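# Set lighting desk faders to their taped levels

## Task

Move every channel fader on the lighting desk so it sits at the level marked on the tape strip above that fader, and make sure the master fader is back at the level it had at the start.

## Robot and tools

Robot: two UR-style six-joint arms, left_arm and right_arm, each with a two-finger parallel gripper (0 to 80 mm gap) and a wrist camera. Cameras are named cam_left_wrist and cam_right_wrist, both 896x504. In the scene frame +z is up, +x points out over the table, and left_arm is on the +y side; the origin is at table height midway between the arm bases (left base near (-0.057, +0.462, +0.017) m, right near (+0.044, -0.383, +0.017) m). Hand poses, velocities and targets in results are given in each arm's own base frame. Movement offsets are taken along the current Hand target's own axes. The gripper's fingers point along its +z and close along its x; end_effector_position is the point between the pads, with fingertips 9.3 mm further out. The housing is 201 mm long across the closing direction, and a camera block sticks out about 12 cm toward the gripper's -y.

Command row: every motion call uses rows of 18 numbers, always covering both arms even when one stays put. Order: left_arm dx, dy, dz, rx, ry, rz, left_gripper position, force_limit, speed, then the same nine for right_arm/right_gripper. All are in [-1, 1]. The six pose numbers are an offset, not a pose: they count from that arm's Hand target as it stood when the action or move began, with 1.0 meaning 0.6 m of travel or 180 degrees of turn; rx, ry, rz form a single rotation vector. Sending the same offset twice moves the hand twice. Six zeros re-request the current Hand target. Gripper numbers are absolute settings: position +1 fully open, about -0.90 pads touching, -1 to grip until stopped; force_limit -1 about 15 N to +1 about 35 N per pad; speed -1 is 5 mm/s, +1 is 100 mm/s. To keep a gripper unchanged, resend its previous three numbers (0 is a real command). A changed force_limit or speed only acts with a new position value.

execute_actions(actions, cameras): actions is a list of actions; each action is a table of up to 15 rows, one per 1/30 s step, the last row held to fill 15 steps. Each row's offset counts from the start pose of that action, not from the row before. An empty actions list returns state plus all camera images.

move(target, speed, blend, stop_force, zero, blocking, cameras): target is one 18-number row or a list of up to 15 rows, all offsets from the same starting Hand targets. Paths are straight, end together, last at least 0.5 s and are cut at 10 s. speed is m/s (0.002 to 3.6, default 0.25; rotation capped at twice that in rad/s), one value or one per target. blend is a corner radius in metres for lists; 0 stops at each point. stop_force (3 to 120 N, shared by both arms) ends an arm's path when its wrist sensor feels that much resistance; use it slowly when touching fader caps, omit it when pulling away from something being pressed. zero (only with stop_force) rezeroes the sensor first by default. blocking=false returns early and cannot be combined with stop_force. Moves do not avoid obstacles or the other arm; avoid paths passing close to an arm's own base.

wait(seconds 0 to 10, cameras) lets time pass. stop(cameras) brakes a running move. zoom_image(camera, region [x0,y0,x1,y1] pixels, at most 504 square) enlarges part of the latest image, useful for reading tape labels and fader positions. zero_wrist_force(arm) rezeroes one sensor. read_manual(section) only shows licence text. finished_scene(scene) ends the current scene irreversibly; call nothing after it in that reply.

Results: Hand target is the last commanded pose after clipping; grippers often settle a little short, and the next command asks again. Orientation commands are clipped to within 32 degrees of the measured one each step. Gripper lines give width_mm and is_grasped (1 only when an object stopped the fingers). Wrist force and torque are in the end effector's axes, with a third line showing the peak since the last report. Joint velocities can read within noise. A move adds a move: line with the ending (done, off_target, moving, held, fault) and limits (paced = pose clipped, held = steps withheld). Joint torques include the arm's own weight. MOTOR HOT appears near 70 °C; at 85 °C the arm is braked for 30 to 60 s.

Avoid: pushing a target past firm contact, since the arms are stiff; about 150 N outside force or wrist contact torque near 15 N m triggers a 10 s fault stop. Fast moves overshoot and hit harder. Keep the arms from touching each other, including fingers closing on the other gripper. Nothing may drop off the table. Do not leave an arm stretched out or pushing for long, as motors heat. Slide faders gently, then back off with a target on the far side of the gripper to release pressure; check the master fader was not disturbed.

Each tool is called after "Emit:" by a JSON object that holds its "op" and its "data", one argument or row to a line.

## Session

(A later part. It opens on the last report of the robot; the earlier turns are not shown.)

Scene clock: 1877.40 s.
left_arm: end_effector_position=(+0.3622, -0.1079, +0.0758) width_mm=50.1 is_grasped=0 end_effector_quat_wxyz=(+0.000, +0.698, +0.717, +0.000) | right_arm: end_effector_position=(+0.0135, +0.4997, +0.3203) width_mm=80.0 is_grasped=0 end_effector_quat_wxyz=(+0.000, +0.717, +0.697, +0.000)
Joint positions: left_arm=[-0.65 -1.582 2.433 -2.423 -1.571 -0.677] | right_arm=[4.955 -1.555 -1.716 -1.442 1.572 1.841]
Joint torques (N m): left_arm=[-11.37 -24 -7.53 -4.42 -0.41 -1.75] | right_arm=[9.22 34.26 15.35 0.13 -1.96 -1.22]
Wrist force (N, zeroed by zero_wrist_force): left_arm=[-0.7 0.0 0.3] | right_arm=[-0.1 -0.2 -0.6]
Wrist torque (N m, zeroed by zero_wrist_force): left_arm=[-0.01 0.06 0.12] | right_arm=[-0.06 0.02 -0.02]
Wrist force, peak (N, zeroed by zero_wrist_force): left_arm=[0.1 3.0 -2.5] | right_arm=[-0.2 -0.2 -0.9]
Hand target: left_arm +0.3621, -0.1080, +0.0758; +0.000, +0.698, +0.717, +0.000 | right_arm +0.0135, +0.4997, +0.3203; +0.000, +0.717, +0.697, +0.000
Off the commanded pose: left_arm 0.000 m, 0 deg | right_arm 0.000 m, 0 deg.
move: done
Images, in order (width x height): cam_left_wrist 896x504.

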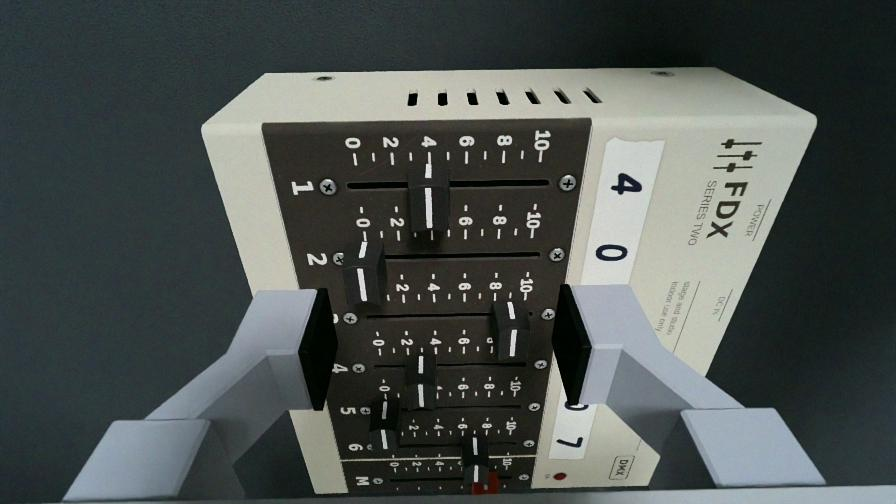

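Emit:
{"op": "move", "data": {
  "target": [
    [0,0.03,0,0,0,0,1,-1,1,0,0,0,0,0,0,1,-1,1],
    [0,0,0,0,0,0,1,-1,1,0,0,0,0,0,0,1,-1,1]
  ],
  "speed": 0.25,
  "cameras": ["cam_left_wrist"]
}}

Emit:
{"op": "zoom_image", "data": {
  "camera": "cam_left_wrist",
  "region": [300, 150, 600, 500]
}}

Emit:
{"op": "move", "data": {
  "target": [
    [0,-0.03,0,0,0,0,1,-1,1,0,0,0,0,0,0,1,-1,1],
    [0,0,0,0,0,0,1,-1,1,0,0,0,0,0,0,1,-1,1]
  ],
  "speed": 0.25,
  "cameras": ["cam_left_wrist"]
}}

Emit:
{"op": "zoom_image", "data": {
  "camera": "cam_left_wrist",
  "region": [300, 150, 600, 500]
}}

Emit:
{"op": "move", "data": {
  "target": [
    [0.03,0,0,0,0,0,1,-1,1,0,0,0,0,0,0,1,-1,1],
    [0,0,0,0,0,0,1,-1,1,0,0,0,0,0,0,1,-1,1]
  ],
  "speed": 0.25,
  "cameras": ["cam_left_wrist"]
}}

Emit:
{"op": "zoom_image", "data": {
  "camera": "cam_left_wrist",
  "region": [300, 150, 600, 500]
}}

Emit:
{"op": "move", "data": {
  "target": [
    [-0.03,0,0,0,0,0,1,-1,1,0,0,0,0,0,0,1,-1,1],
    [0,0,0,0,0,0,1,-1,1,0,0,0,0,0,0,1,-1,1]
  ],
  "speed": 0.25,
  "cameras": ["cam_left_wrist"]
}}

Emit:
{"op": "zoom_image", "data": {
  "camera": "cam_left_wrist",
  "region": [300, 150, 600, 500]
}}

Scene clock: 1905.53 s.
left_arm: end_effector_position=(+0.3622, -0.1080, +0.0758) width_mm=80.0 is_grasped=0 end_effector_quat_wxyz=(+0.000, +0.698, +0.717, +0.000) | right_arm: end_effector_position=(+0.0135, +0.4997, +0.3203) width_mm=80.0 is_grasped=0 end_effector_quat_wxyz=(+0.000, +0.717, +0.697, +0.000)
Joint positions: left_arm=[-0.65 -1.582 2.433 -2.423 -1.571 -0.677] | right_arm=[4.955 -1.555 -1.716 -1.442 1.572 1.841]
Joint torques (N m): left_arm=[-3.58 -23.68 -8.47 -0.74 2.01 -1.32] | right_arm=[10.53 34.17 16.03 0.03 -1.83 -1.11]
Wrist force (N, zeroed by zero_wrist_force): left_arm=[-0.4 0.1 0.1] | right_arm=[-0.1 -0.1 -0.4]
Wrist torque (N m, zeroed by zero_wrist_force): left_arm=[-0.01 0.02 0.11] | right_arm=[-0.03 0.02 -0.02]
Wrist force, peak (N, zeroed by zero_wrist_force): left_arm=[-0.5 2.2 0.0] | right_arm=[-0.2 -0.3 -1.0]
Hand target: left_arm +0.3621, -0.1080, +0.0758; +0.000, +0.698, +0.717, +0.000 | right_arm +0.0135, +0.4997, +0.3203; +0.000, +0.717, +0.697, +0.000
Off the commanded pose: left_arm 0.000 m, 0 deg | right_arm 0.000 m, 0 deg.
move: done
Images, in order (width x height): cam_left_wrist 896x504.

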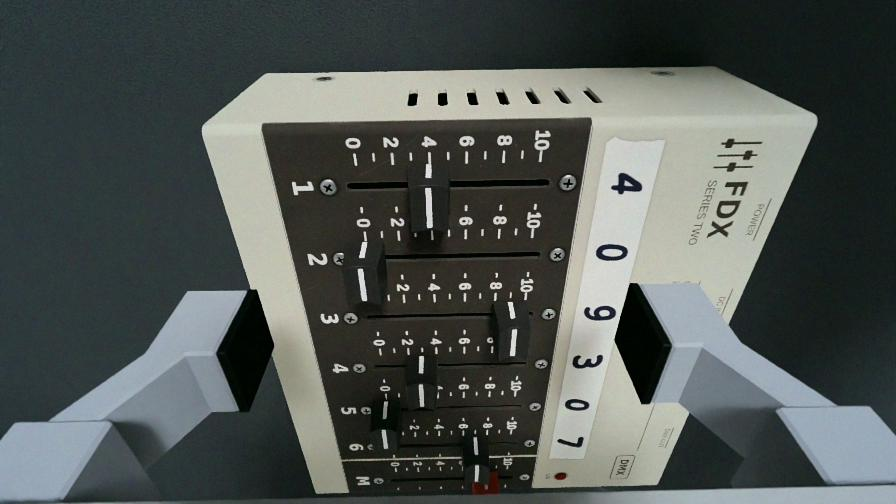

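Scaled by 1.440 from the camera's 896x504 image, which has a finer 1280x720 frame.

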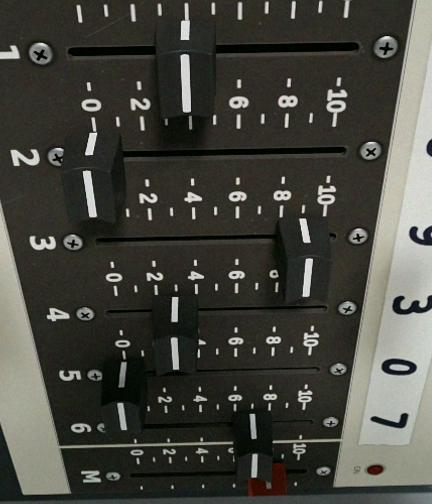

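Scene clock: 1906.70 s.
left_arm: end_effector_position=(+0.3620, -0.1080, +0.0758) width_mm=80.0 is_grasped=0 end_effector_quat_wxyz=(+0.000, +0.697, +0.717, +0.000) | right_arm: end_effector_position=(+0.0135, +0.4997, +0.3203) width_mm=80.0 is_grasped=0 end_effector_quat_wxyz=(+0.000, +0.717, +0.697, +0.000)
Joint positions: left_arm=[-0.65 -1.582 2.434 -2.423 -1.571 -0.677] | right_arm=[4.955 -1.555 -1.716 -1.442 1.572 1.841]
Joint torques (N m): left_arm=[8.5 -8.21 -25.3 -1.85 -1.74 1.5] | right_arm=[9.87 34.73 15.36 0.12 -1.7 -1.37]
Wrist force (N, zeroed by zero_wrist_force): left_arm=[-0.4 0.1 0.1] | right_arm=[-0.3 -0.2 -0.4]
Wrist torque (N m, zeroed by zero_wrist_force): left_arm=[0.00 0.03 0.01] | right_arm=[-0.05 0.04 -0.02]
Wrist force, peak (N, zeroed by zero_wrist_force): left_arm=[-0.6 2.4 -0.1] | right_arm=[0.0 -0.5 -0.7]
Hand target: left_arm +0.3621, -0.1080, +0.0758; +0.000, +0.698, +0.717, +0.000 | right_arm +0.0135, +0.4997, +0.3203; +0.000, +0.717, +0.697, +0.000
Off the commanded pose: left_arm 0.000 m, 0 deg | right_arm 0.000 m, 0 deg.
move: done
Images, in order (width x height): cam_left_wrist 896x504.

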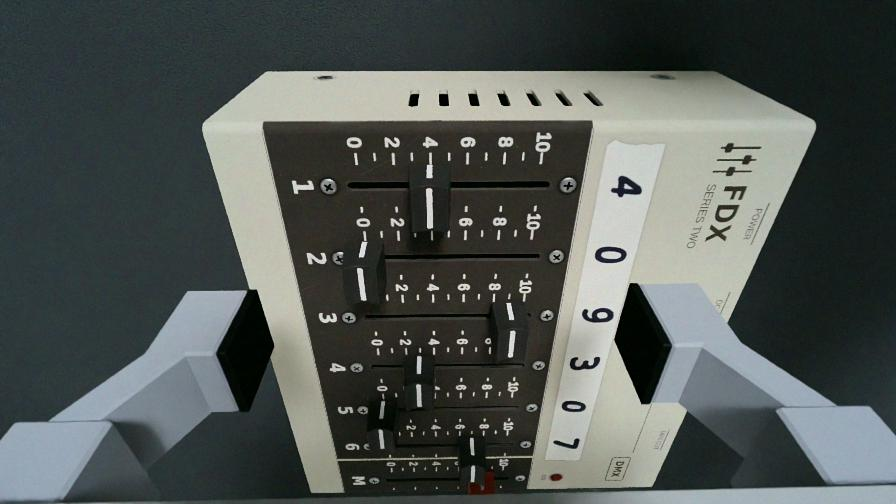

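Scaled by 1.440 from the camera's 896x504 image, which has a finer 1280x720 frame.

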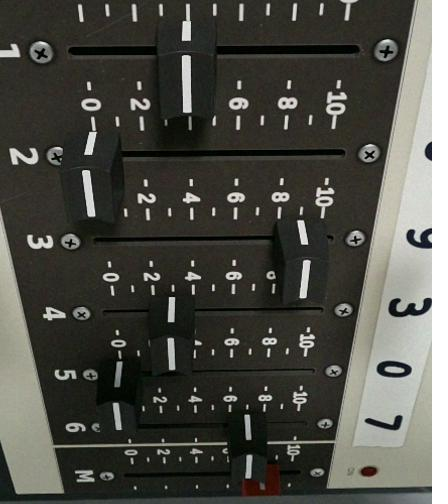

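Scene clock: 1907.87 s.
left_arm: end_effector_position=(+0.3621, -0.1079, +0.0758) width_mm=80.0 is_grasped=0 end_effector_quat_wxyz=(+0.000, +0.698, +0.717, +0.000) | right_arm: end_effector_position=(+0.0135, +0.4997, +0.3203) width_mm=80.0 is_grasped=0 end_effector_quat_wxyz=(+0.000, +0.717, +0.697, +0.000)
Joint positions: left_arm=[-0.65 -1.582 2.433 -2.423 -1.571 -0.677] | right_arm=[4.955 -1.555 -1.716 -1.442 1.572 1.841]
Joint torques (N m): left_arm=[-10.62 -20.61 -7.47 -4.55 1.87 -1.69] | right_arm=[9.6 34.76 14.48 0.11 -1.59 -1.29]
Wrist force (N, zeroed by zero_wrist_force): left_arm=[-0.5 -0.1 0.3] | right_arm=[0.2 -0.4 -0.4]
Wrist torque (N m, zeroed by zero_wrist_force): left_arm=[-0.03 0.04 0.12] | right_arm=[-0.08 -0.01 -0.01]
Wrist force, peak (N, zeroed by zero_wrist_force): left_arm=[-2.4 0.0 0.1] | right_arm=[-0.4 -0.5 -0.7]
Hand target: left_arm +0.3621, -0.1080, +0.0758; +0.000, +0.698, +0.717, +0.000 | right_arm +0.0135, +0.4997, +0.3203; +0.000, +0.717, +0.697, +0.000
Off the commanded pose: left_arm 0.000 m, 0 deg | right_arm 0.000 m, 0 deg.
move: done
Images, in order (width x height): cam_left_wrist 896x504.

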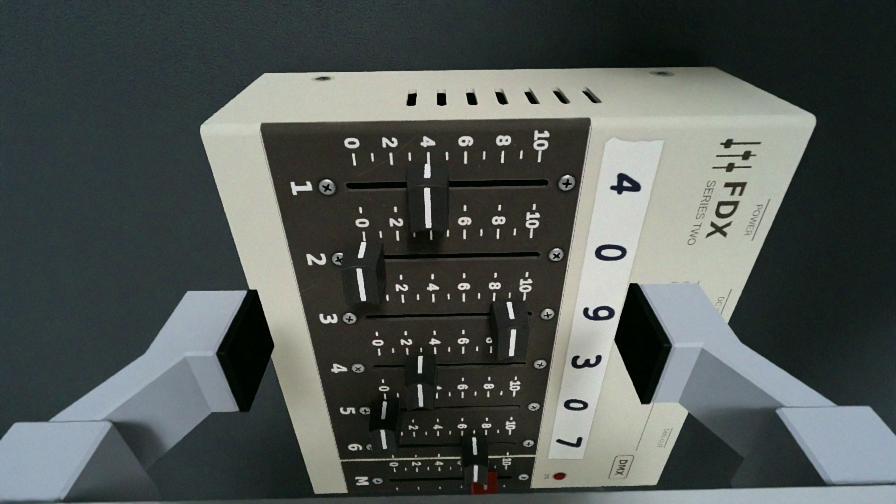

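Scaled by 1.440 from the camera's 896x504 image, which has a finer 1280x720 frame.

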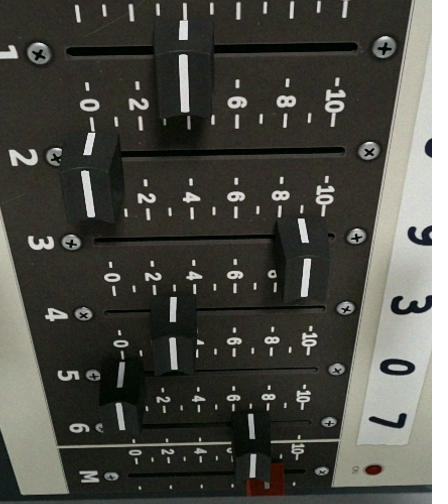

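Scene clock: 1909.03 s.
left_arm: end_effector_position=(+0.3621, -0.1080, +0.0758) width_mm=80.0 is_grasped=0 end_effector_quat_wxyz=(+0.000, +0.697, +0.717, +0.000) | right_arm: end_effector_position=(+0.0135, +0.4997, +0.3203) width_mm=80.0 is_grasped=0 end_effector_quat_wxyz=(+0.000, +0.717, +0.697, +0.000)
Joint positions: left_arm=[-0.65 -1.582 2.433 -2.423 -1.571 -0.677] | right_arm=[4.955 -1.555 -1.716 -1.442 1.572 1.841]
Joint torques (N m): left_arm=[9 -14.53 -22.69 -0.1 -1.64 1.33] | right_arm=[9.14 34.68 15.63 0.11 -2.06 -1.17]
Wrist force (N, zeroed by zero_wrist_force): left_arm=[-0.4 0.0 0.1] | right_arm=[-0.1 -0.2 -0.5]
Wrist torque (N m, zeroed by zero_wrist_force): left_arm=[-0.01 0.03 0.01] | right_arm=[-0.05 0.02 -0.02]
Wrist force, peak (N, zeroed by zero_wrist_force): left_arm=[-2.1 0.1 -0.1] | right_arm=[-0.3 -0.3 -0.8]
Hand target: left_arm +0.3621, -0.1080, +0.0758; +0.000, +0.698, +0.717, +0.000 | right_arm +0.0135, +0.4997, +0.3203; +0.000, +0.717, +0.697, +0.000
Off the commanded pose: left_arm 0.000 m, 0 deg | right_arm 0.000 m, 0 deg.
move: done
Images, in order (width x height): cam_left_wrist 896x504.

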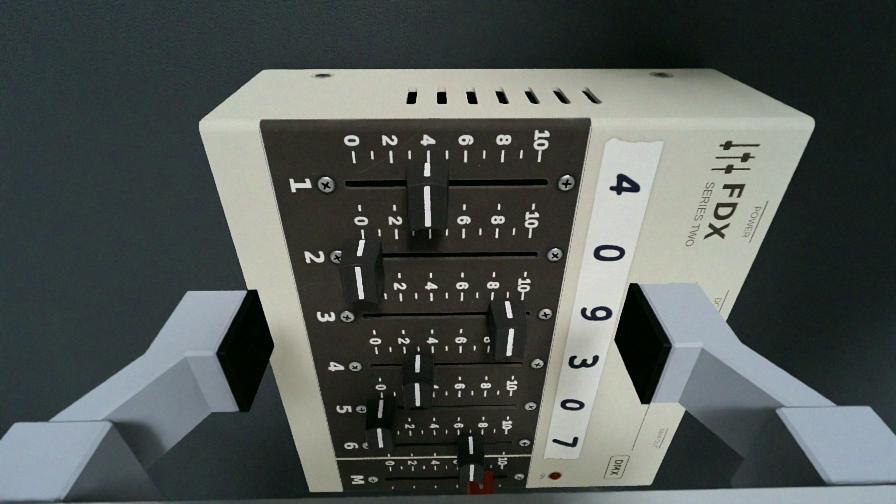

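Scaled by 1.440 from the camera's 896x504 image, which has a finer 1280x720 frame.

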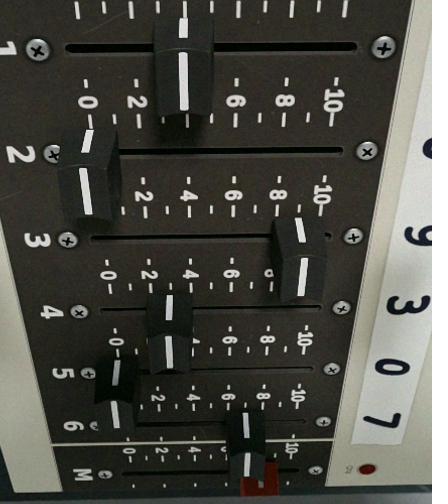

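Emit:
{"op": "move", "data": {
  "target": [
    [0.0152,0.1472,0,0,0,0,0.2875,-1,1,0,0,0,0,0,0,1,-1,1],
    [0.0152,0.1472,0.0367,0,0,0,0.2875,-1,1,0,0,0,0,0,0,1,-1,1]
  ],
  "cameras": ["cam_left_wrist"]
}}

Emit:
{"op": "zoom_image", "data": {
  "camera": "cam_left_wrist",
  "region": [300, 90, 600, 440]
}}

Scene clock: 1925.77 s.
left_arm: end_effector_position=(+0.4501, -0.0965, +0.0539) width_mm=50.1 is_grasped=0 end_effector_quat_wxyz=(+0.000, +0.698, +0.717, +0.000) end_effector_velocity=(+0.000, -0.002, +0.000) end_effector_angular_velocity=(-0.001, -0.003, -0.003) | right_arm: end_effector_position=(+0.0135, +0.4997, +0.3203) width_mm=80.0 is_grasped=0 end_effector_quat_wxyz=(+0.000, +0.717, +0.697, +0.000)
Joint positions: left_arm=[-0.505 -1.344 2.239 -2.467 -1.571 -0.532] | right_arm=[4.955 -1.555 -1.716 -1.442 1.572 1.841]
Joint velocities: left_arm=[-0.003 0.002 0 -0.005 0 0] | right_arm=[within noise]
Joint torques (N m): left_arm=[8.75 -17.05 -17.5 -4.39 1.48 1.27] | right_arm=[8.91 34.76 15.89 0.17 -1.82 -1.09]
Wrist force (N, zeroed by zero_wrist_force): left_arm=[0.1 0.0 0.0] | right_arm=[-0.3 -0.4 -0.5]
Wrist torque (N m, zeroed by zero_wrist_force): left_arm=[0.01 -0.01 0.00] | right_arm=[-0.07 0.04 -0.02]
Wrist force, peak (N, zeroed by zero_wrist_force): left_arm=[-0.7 -2.7 0.4] | right_arm=[-0.1 -0.7 -0.7]
Hand target: left_arm +0.4502, -0.0965, +0.0538; +0.000, +0.698, +0.717, +0.000 | right_arm +0.0135, +0.4997, +0.3203; +0.000, +0.717, +0.697, +0.000
Off the commanded pose: left_arm 0.000 m, 0 deg | right_arm 0.000 m, 0 deg.
move: done
Images, in order (width x height): cam_left_wrist 896x504.

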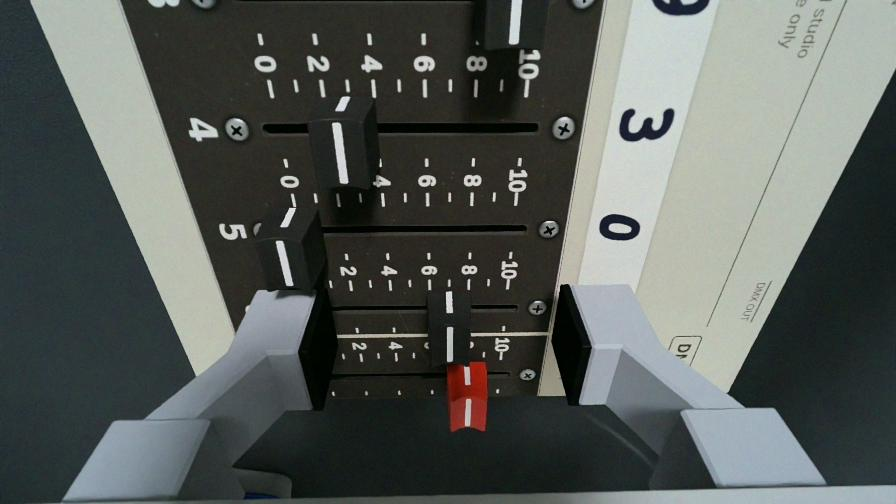

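Scaled by 1.440 from the camera's 896x504 image, which has a finer 1280x720 frame.

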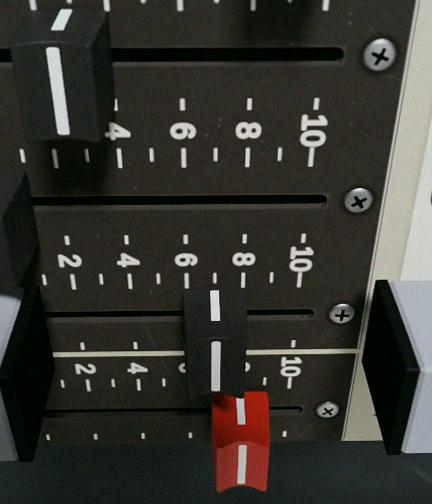

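Emit:
{"op": "move", "data": {
  "target": [
    [0,0,-0.0367,0,0,0,1,-1,1,0,0,0,0,0,0,1,-1,1],
    [-0.0152,-0.1472,-0.0367,0,0,0,1,-1,1,0,0,0,0,0,0,1,-1,1]
  ],
  "speed": 0.12,
  "cameras": ["cam_left_wrist"]
}}

Emit:
{"op": "zoom_image", "data": {
  "camera": "cam_left_wrist",
  "region": [300, 150, 600, 500]
}}

Emit:
{"op": "move", "data": {
  "target": [
    [0.0152,0.1472,0,0,0,0,1,-1,1,0,0,0,0,0,0,1,-1,1],
    [0.0152,0.1472,0.0367,0,0,0,1,-1,1,0,0,0,0,0,0,1,-1,1],
    [0.0152,0.1472,0,0,0,0,1,-1,1,0,0,0,0,0,0,1,-1,1],
    [0,0,0,0,0,0,1,-1,1,0,0,0,0,0,0,1,-1,1]
  ],
  "speed": 0.12,
  "cameras": ["cam_left_wrist"]
}}

Emit:
{"op": "zoom_image", "data": {
  "camera": "cam_left_wrist",
  "region": [300, 150, 600, 500]
}}

Emit:
{"op": "move", "data": {
  "target": [
    [0.0152,0.1472,0,0,0,0,1,-1,1,0,0,0,0,0,0,1,-1,1],
    [0.0152,0.1472,0.0367,0,0,0,1,-1,1,0,0,0,0,0,0,1,-1,1],
    [0.0152,0.1472,0,0,0,0,1,-1,1,0,0,0,0,0,0,1,-1,1],
    [0,0,0,0,0,0,1,-1,1,0,0,0,0,0,0,1,-1,1]
  ],
  "speed": 0.3,
  "cameras": ["cam_left_wrist"]
}}

Emit:
{"op": "zoom_image", "data": {
  "camera": "cam_left_wrist",
  "region": [300, 150, 600, 500]
}}

Scene clock: 1991.23 s.
left_arm: end_effector_position=(+0.3622, -0.1080, +0.0758) width_mm=80.0 is_grasped=0 end_effector_quat_wxyz=(+0.000, +0.698, +0.717, +0.000) | right_arm: end_effector_position=(+0.0135, +0.4997, +0.3203) width_mm=80.0 is_grasped=0 end_effector_quat_wxyz=(+0.000, +0.717, +0.697, +0.000)
Joint positions: left_arm=[-0.65 -1.582 2.433 -2.423 -1.571 -0.677] | right_arm=[4.955 -1.555 -1.716 -1.442 1.572 1.841]
Joint torques (N m): left_arm=[-2.74 -21.47 -12.58 -0.54 2 -0.56] | right_arm=[7.97 34.46 15.17 0.12 -1.7 -1.28]
Wrist force (N, zeroed by zero_wrist_force): left_arm=[-0.4 0.0 -0.1] | right_arm=[0.0 -0.3 -0.5]
Wrist torque (N m, zeroed by zero_wrist_force): left_arm=[-0.01 0.02 0.11] | right_arm=[-0.05 0.00 -0.02]
Wrist force, peak (N, zeroed by zero_wrist_force): left_arm=[-0.5 -1.9 0.3] | right_arm=[-0.4 -0.3 -0.9]
Hand target: left_arm +0.3621, -0.1080, +0.0758; +0.000, +0.698, +0.717, +0.000 | right_arm +0.0135, +0.4997, +0.3203; +0.000, +0.717, +0.697, +0.000
Off the commanded pose: left_arm 0.000 m, 0 deg | right_arm 0.000 m, 0 deg.
move: done
Images, in order (width x height): cam_left_wrist 896x504.

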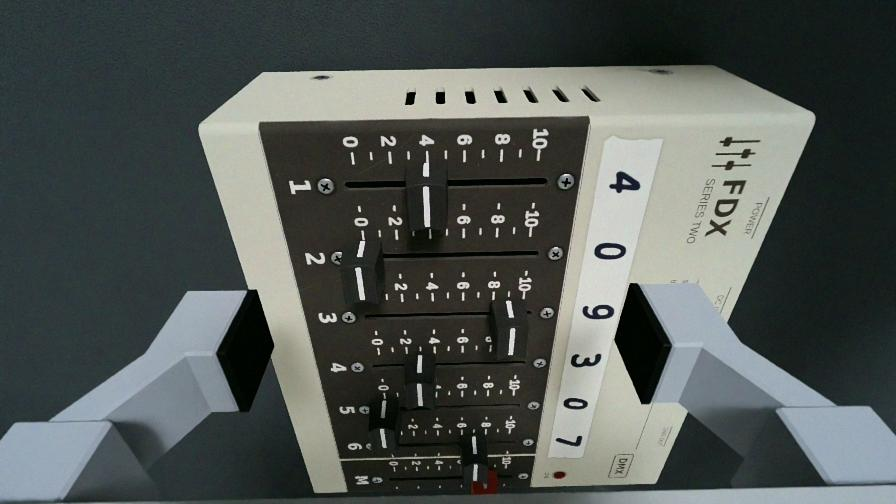

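Scaled by 1.440 from the camera's 896x504 image, which has a finer 1280x720 frame.

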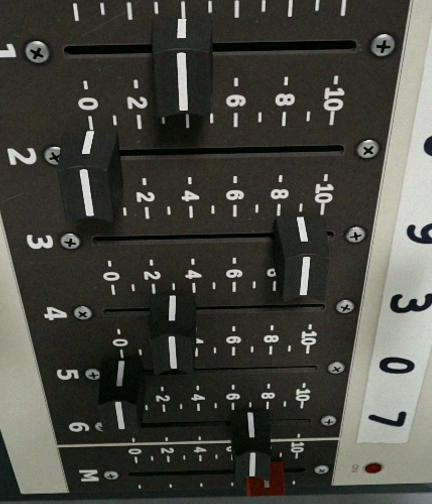

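Scene clock: 1994.47 s.
left_arm: end_effector_position=(+0.3622, -0.1080, +0.0758) width_mm=80.0 is_grasped=0 end_effector_quat_wxyz=(+0.000, +0.698, +0.717, +0.000) | right_arm: end_effector_position=(+0.0135, +0.4997, +0.3203) width_mm=80.0 is_grasped=0 end_effector_quat_wxyz=(+0.000, +0.717, +0.697, +0.000)
Joint positions: left_arm=[-0.65 -1.582 2.433 -2.423 -1.571 -0.677] | right_arm=[4.955 -1.555 -1.716 -1.442 1.572 1.841]
Joint torques (N m): left_arm=[-2.18 -21.85 -12.69 -0.63 2.03 -0.55] | right_arm=[7.54 35.41 15.15 0.19 -1.76 -1.03]
Wrist force (N, zeroed by zero_wrist_force): left_arm=[-0.5 -0.1 0.2] | right_arm=[-0.1 -0.1 -0.4]
Wrist torque (N m, zeroed by zero_wrist_force): left_arm=[-0.02 0.04 0.11] | right_arm=[-0.03 0.02 -0.01]
Wrist force, peak (N, zeroed by zero_wrist_force): left_arm=[-0.5 -2.0 0.3] | right_arm=[-0.3 -0.5 -0.9]
Hand target: left_arm +0.3621, -0.1080, +0.0758; +0.000, +0.698, +0.717, +0.000 | right_arm +0.0135, +0.4997, +0.3203; +0.000, +0.717, +0.697, +0.000
Off the commanded pose: left_arm 0.000 m, 0 deg | right_arm 0.000 m, 0 deg.
move: done
Images, in order (width x height): cam_left_wrist 896x504.

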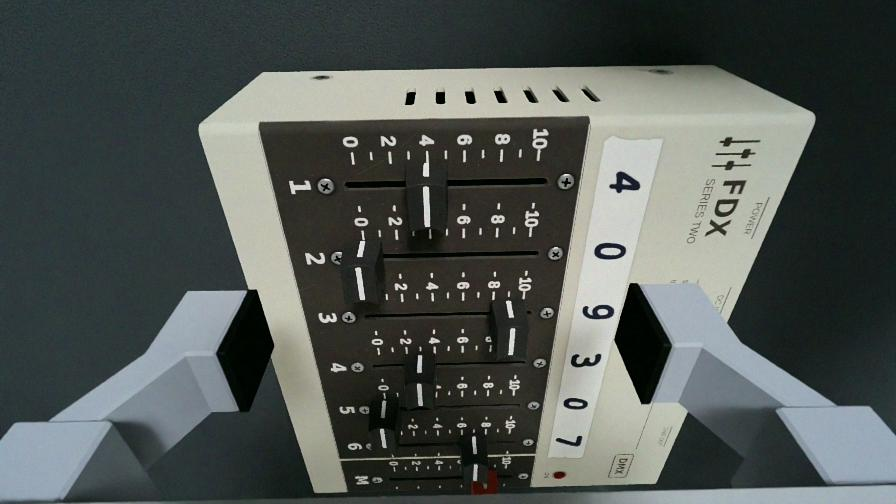

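Scaled by 1.440 from the camera's 896x504 image, which has a finer 1280x720 frame.

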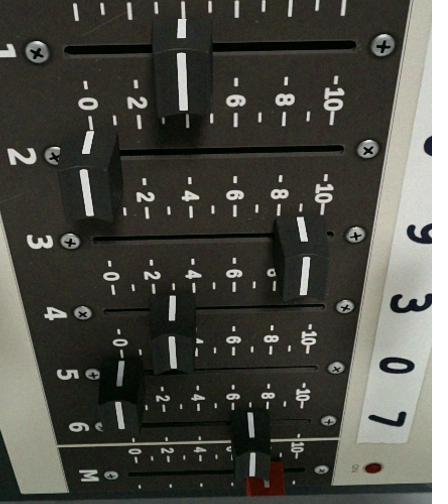

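Scene clock: 1996.97 s.
left_arm: end_effector_position=(+0.3622, -0.1079, +0.0758) width_mm=80.0 is_grasped=0 end_effector_quat_wxyz=(+0.000, +0.698, +0.717, +0.000) | right_arm: end_effector_position=(+0.0135, +0.4997, +0.3203) width_mm=80.0 is_grasped=0 end_effector_quat_wxyz=(+0.000, +0.717, +0.697, +0.000)
Joint positions: left_arm=[-0.65 -1.582 2.433 -2.423 -1.571 -0.677] | right_arm=[4.955 -1.555 -1.716 -1.442 1.572 1.841]
Joint torques (N m): left_arm=[-11.03 -23.99 -6.31 -4.56 0.13 -1.69] | right_arm=[9.19 34.46 15.7 0.21 -1.65 -1.12]
Wrist force (N, zeroed by zero_wrist_force): left_arm=[-0.4 0.0 0.3] | right_arm=[0.0 -0.2 -0.4]
Wrist torque (N m, zeroed by zero_wrist_force): left_arm=[-0.02 0.02 0.12] | right_arm=[-0.05 0.00 -0.02]
Wrist force, peak (N, zeroed by zero_wrist_force): left_arm=[0.2 3.3 0.1] | right_arm=[-0.5 -0.4 -0.7]
Hand target: left_arm +0.3621, -0.1080, +0.0758; +0.000, +0.698, +0.717, +0.000 | right_arm +0.0135, +0.4997, +0.3203; +0.000, +0.717, +0.697, +0.000
Off the commanded pose: left_arm 0.000 m, 0 deg | right_arm 0.000 m, 0 deg.
move: done
Images, in order (width x height): cam_left_wrist 896x504.

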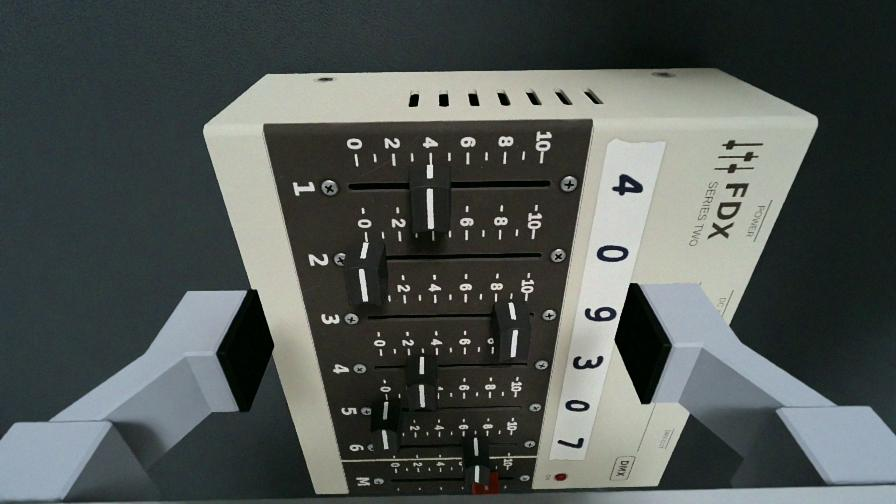

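Scaled by 1.440 from the camera's 896x504 image, which has a finer 1280x720 frame.

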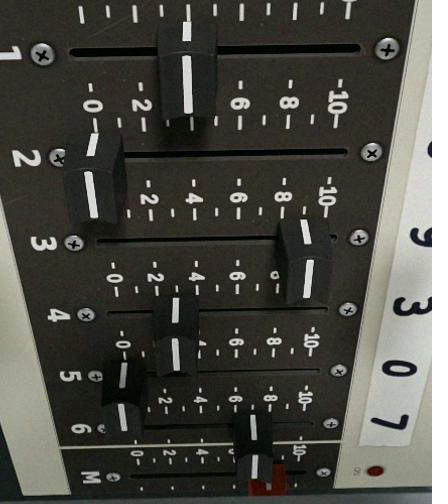

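Emit:
{"op": "move", "data": {
  "target": [
    [0.0152,0.1472,0,0,0,0,1,-1,1,0,0,0,0,0,0,1,-1,1],
    [0.0152,0.1472,0.0367,0,0,0,1,-1,1,0,0,0,0,0,0,1,-1,1],
    [0.0152,0.1472,0,0,0,0,1,-1,1,0,0,0,0,0,0,1,-1,1],
    [0,0,0,0,0,0,1,-1,1,0,0,0,0,0,0,1,-1,1]
  ],
  "speed": 0.12,
  "cameras": ["cam_left_wrist"]
}}

Emit:
{"op": "zoom_image", "data": {
  "camera": "cam_left_wrist",
  "region": [300, 150, 600, 500]
}}

Emit:
{"op": "move", "data": {
  "target": [
    [0.0152,0.1472,0,0,0,0,1,-1,1,0,0,0,0,0,0,1,-1,1],
    [0.0152,0.1472,0.0367,0,0,0,1,-1,1,0,0,0,0,0,0,1,-1,1],
    [0.0152,0.1472,0,0,0,0,1,-1,1,0,0,0,0,0,0,1,-1,1],
    [0,0,0,0,0,0,1,-1,1,0,0,0,0,0,0,1,-1,1]
  ],
  "speed": 0.2,
  "cameras": ["cam_left_wrist"]
}}

Emit:
{"op": "zoom_image", "data": {
  "camera": "cam_left_wrist",
  "region": [300, 150, 600, 500]
}}

Emit:
{"op": "move", "data": {
  "target": [
    [0.0152,0.1472,0,0,0,0,1,-1,1,0,0,0,0,0,0,1,-1,1],
    [0.0152,0.1472,0.0367,0,0,0,1,-1,1,0,0,0,0,0,0,1,-1,1],
    [0.0152,0.1472,0,0,0,0,1,-1,1,0,0,0,0,0,0,1,-1,1],
    [0,0,0,0,0,0,1,-1,1,0,0,0,0,0,0,1,-1,1]
  ],
  "speed": 0.3,
  "cameras": ["cam_left_wrist"]
}}

Emit:
{"op": "zoom_image", "data": {
  "camera": "cam_left_wrist",
  "region": [300, 150, 600, 500]
}}

Scene clock: 2013.23 s.
left_arm: end_effector_position=(+0.3622, -0.1080, +0.0758) width_mm=80.0 is_grasped=0 end_effector_quat_wxyz=(+0.000, +0.698, +0.717, +0.000) | right_arm: end_effector_position=(+0.0135, +0.4997, +0.3203) width_mm=80.0 is_grasped=0 end_effector_quat_wxyz=(+0.000, +0.717, +0.697, +0.000)
Joint positions: left_arm=[-0.65 -1.582 2.433 -2.423 -1.571 -0.677] | right_arm=[4.955 -1.555 -1.716 -1.442 1.572 1.841]
Joint torques (N m): left_arm=[-1.98 -21.85 -12.49 -0.52 1.95 -0.61] | right_arm=[8.99 34.29 14.87 0.25 -1.81 -1.14]
Wrist force (N, zeroed by zero_wrist_force): left_arm=[-0.6 0.0 0.3] | right_arm=[-0.2 -0.2 -0.3]
Wrist torque (N m, zeroed by zero_wrist_force): left_arm=[-0.01 0.04 0.12] | right_arm=[-0.05 0.03 -0.02]
Wrist force, peak (N, zeroed by zero_wrist_force): left_arm=[0.2 2.1 0.0] | right_arm=[0.0 -0.1 -1.0]
Hand target: left_arm +0.3621, -0.1080, +0.0758; +0.000, +0.698, +0.717, +0.000 | right_arm +0.0135, +0.4997, +0.3203; +0.000, +0.717, +0.697, +0.000
Off the commanded pose: left_arm 0.000 m, 0 deg | right_arm 0.000 m, 0 deg.
move: done
Images, in order (width x height): cam_left_wrist 896x504.

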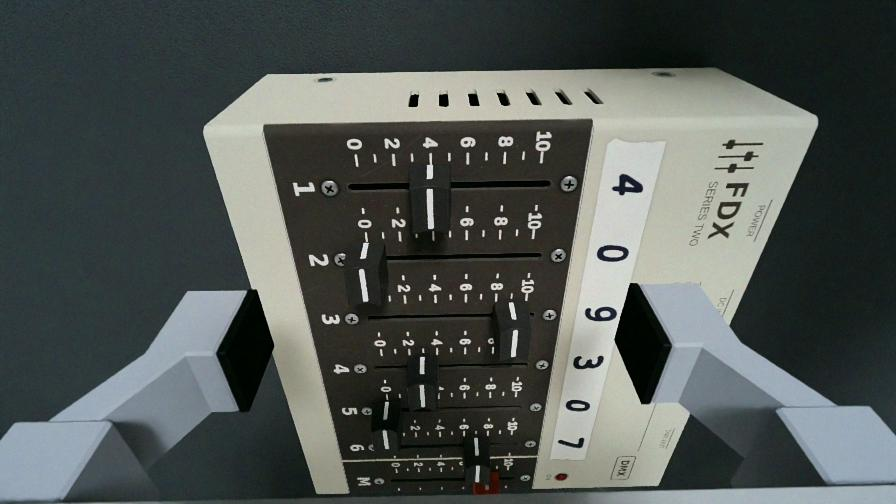

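Scaled by 1.440 from the camera's 896x504 image, which has a finer 1280x720 frame.

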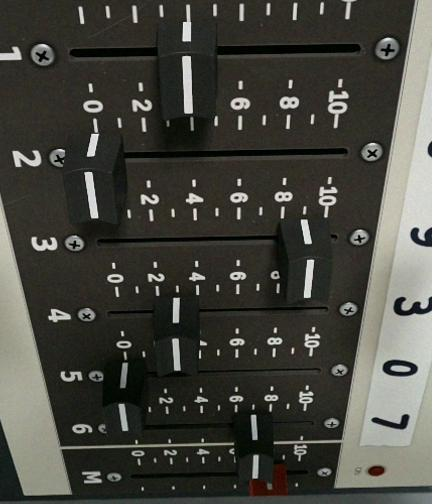

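Scene clock: 2015.90 s.
left_arm: end_effector_position=(+0.3622, -0.1079, +0.0758) width_mm=80.0 is_grasped=0 end_effector_quat_wxyz=(+0.000, +0.698, +0.717, +0.000) | right_arm: end_effector_position=(+0.0135, +0.4997, +0.3203) width_mm=80.0 is_grasped=0 end_effector_quat_wxyz=(+0.000, +0.717, +0.697, +0.000)
Joint positions: left_arm=[-0.65 -1.582 2.433 -2.423 -1.571 -0.677] | right_arm=[4.955 -1.555 -1.716 -1.442 1.572 1.841]
Joint torques (N m): left_arm=[-10.59 -23.5 -6.15 -3.8 1.58 -1.74] | right_arm=[7.97 33.9 15.68 0.44 -1.75 -1.11]
Wrist force (N, zeroed by zero_wrist_force): left_arm=[-0.4 0.0 0.1] | right_arm=[0.0 -0.3 -0.6]
Wrist torque (N m, zeroed by zero_wrist_force): left_arm=[-0.01 0.02 0.11] | right_arm=[-0.05 0.02 -0.02]
Wrist force, peak (N, zeroed by zero_wrist_force): left_arm=[-0.6 -2.7 0.1] | right_arm=[-0.3 -0.4 -0.9]
Hand target: left_arm +0.3621, -0.1080, +0.0758; +0.000, +0.698, +0.717, +0.000 | right_arm +0.0135, +0.4997, +0.3203; +0.000, +0.717, +0.697, +0.000
Off the commanded pose: left_arm 0.000 m, 0 deg | right_arm 0.000 m, 0 deg.
move: done
Images, in order (width x height): cam_left_wrist 896x504.

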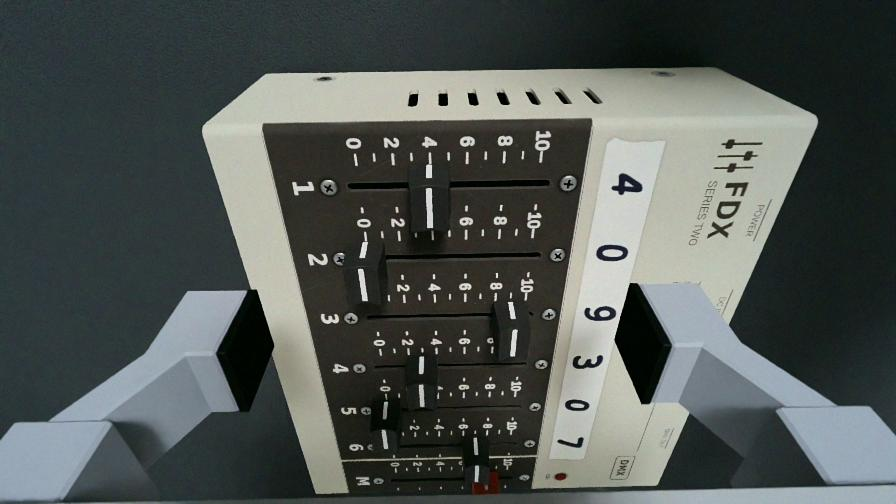

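Scaled by 1.440 from the camera's 896x504 image, which has a finer 1280x720 frame.

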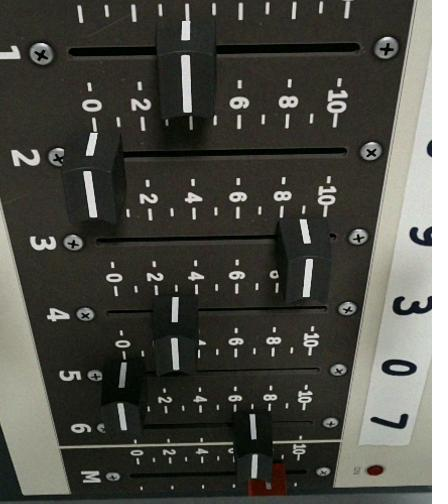

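Scene clock: 2018.40 s.
left_arm: end_effector_position=(+0.3622, -0.1079, +0.0758) width_mm=80.0 is_grasped=0 end_effector_quat_wxyz=(+0.000, +0.698, +0.717, +0.000) | right_arm: end_effector_position=(+0.0135, +0.4997, +0.3203) width_mm=80.0 is_grasped=0 end_effector_quat_wxyz=(+0.000, +0.717, +0.697, +0.000)
Joint positions: left_arm=[-0.65 -1.582 2.433 -2.423 -1.571 -0.677] | right_arm=[4.955 -1.555 -1.716 -1.442 1.572 1.841]
Joint torques (N m): left_arm=[-10.35 -23.2 -7.78 -4.51 -0.03 -1.6] | right_arm=[8.25 34.82 16.26 0.16 -1.69 -1.32]
Wrist force (N, zeroed by zero_wrist_force): left_arm=[-0.5 0.0 0.2] | right_arm=[-0.3 -0.5 -0.6]
Wrist torque (N m, zeroed by zero_wrist_force): left_arm=[-0.01 0.04 0.12] | right_arm=[-0.08 0.04 -0.02]
Wrist force, peak (N, zeroed by zero_wrist_force): left_arm=[0.0 3.5 -0.1] | right_arm=[0.0 -0.4 -0.8]
Hand target: left_arm +0.3621, -0.1080, +0.0758; +0.000, +0.698, +0.717, +0.000 | right_arm +0.0135, +0.4997, +0.3203; +0.000, +0.717, +0.697, +0.000
Off the commanded pose: left_arm 0.000 m, 0 deg | right_arm 0.000 m, 0 deg.
move: done
Images, in order (width x height): cam_left_wrist 896x504.

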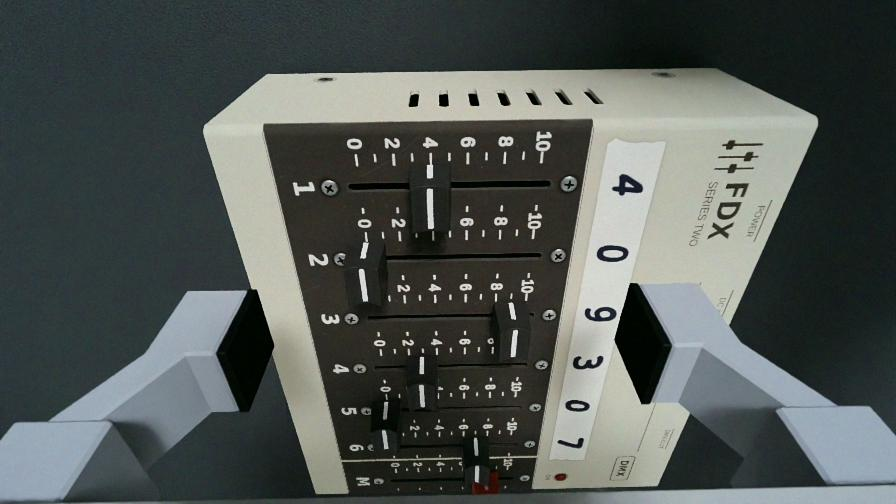

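Scaled by 1.440 from the camera's 896x504 image, which has a finer 1280x720 frame.

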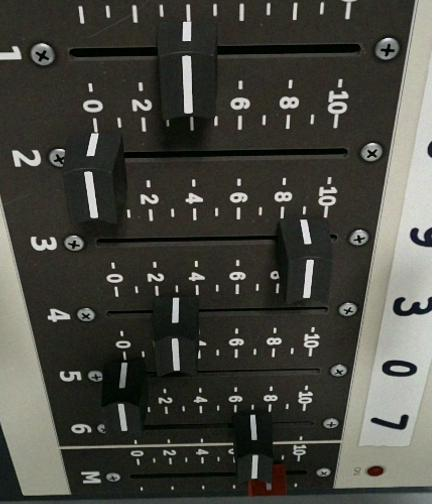

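Emit:
{"op": "move", "data": {
  "target": [
    [0,-0.03,0,0,0,0,1,-1,1,0,0,0,0,0,0,1,-1,1],
    [0,0,0,0,0,0,1,-1,1,0,0,0,0,0,0,1,-1,1]
  ],
  "speed": 0.12,
  "cameras": ["cam_left_wrist"]
}}

Emit:
{"op": "zoom_image", "data": {
  "camera": "cam_left_wrist",
  "region": [300, 150, 600, 500]
}}

Scene clock: 2063.23 s.
left_arm: end_effector_position=(+0.3620, -0.1080, +0.0758) width_mm=80.0 is_grasped=0 end_effector_quat_wxyz=(+0.000, +0.697, +0.717, +0.000) | right_arm: end_effector_position=(+0.0135, +0.4997, +0.3203) width_mm=80.0 is_grasped=0 end_effector_quat_wxyz=(+0.000, +0.717, +0.697, +0.000)
Joint positions: left_arm=[-0.65 -1.582 2.434 -2.423 -1.571 -0.677] | right_arm=[4.955 -1.555 -1.716 -1.442 1.572 1.841]
Joint torques (N m): left_arm=[5.04 -8.13 -24.01 -2.11 -1.71 1.22] | right_arm=[7.9 35.82 15.48 0.26 -1.72 -1.2]
Wrist force (N, zeroed by zero_wrist_force): left_arm=[-0.3 0.1 0.2] | right_arm=[-0.2 -0.6 -0.6]
Wrist torque (N m, zeroed by zero_wrist_force): left_arm=[0.00 0.01 0.01] | right_arm=[-0.08 0.03 -0.02]
Wrist force, peak (N, zeroed by zero_wrist_force): left_arm=[-0.5 2.2 0.2] | right_arm=[-0.1 -0.6 -0.7]
Hand target: left_arm +0.3621, -0.1080, +0.0758; +0.000, +0.698, +0.717, +0.000 | right_arm +0.0135, +0.4997, +0.3203; +0.000, +0.717, +0.697, +0.000
Off the commanded pose: left_arm 0.000 m, 0 deg | right_arm 0.000 m, 0 deg.
move: done
Images, in order (width x height): cam_left_wrist 896x504.

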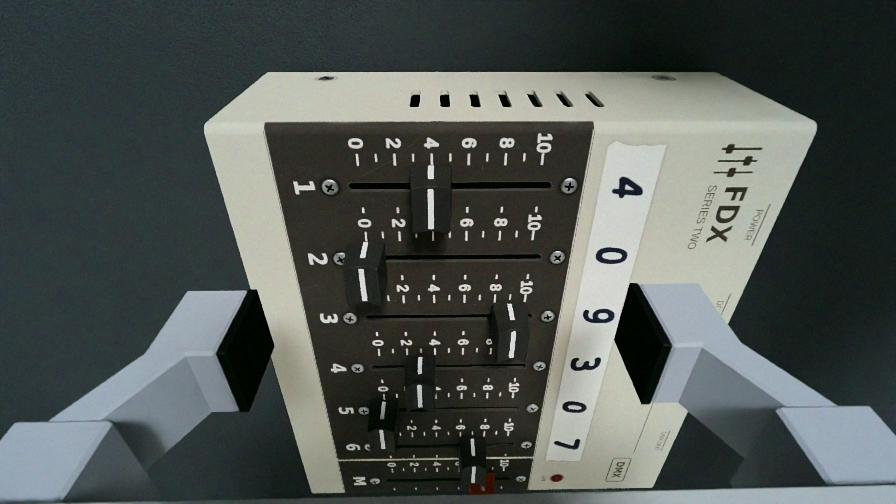

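Scaled by 1.440 from the camera's 896x504 image, which has a finer 1280x720 frame.

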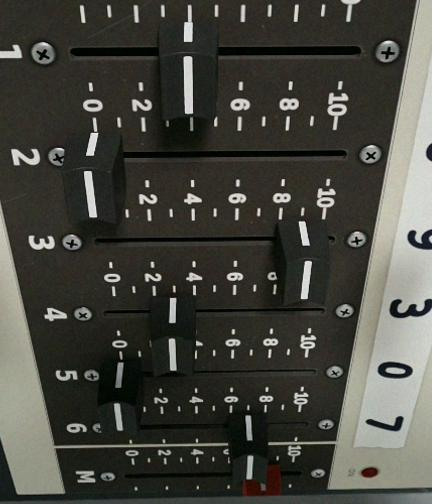

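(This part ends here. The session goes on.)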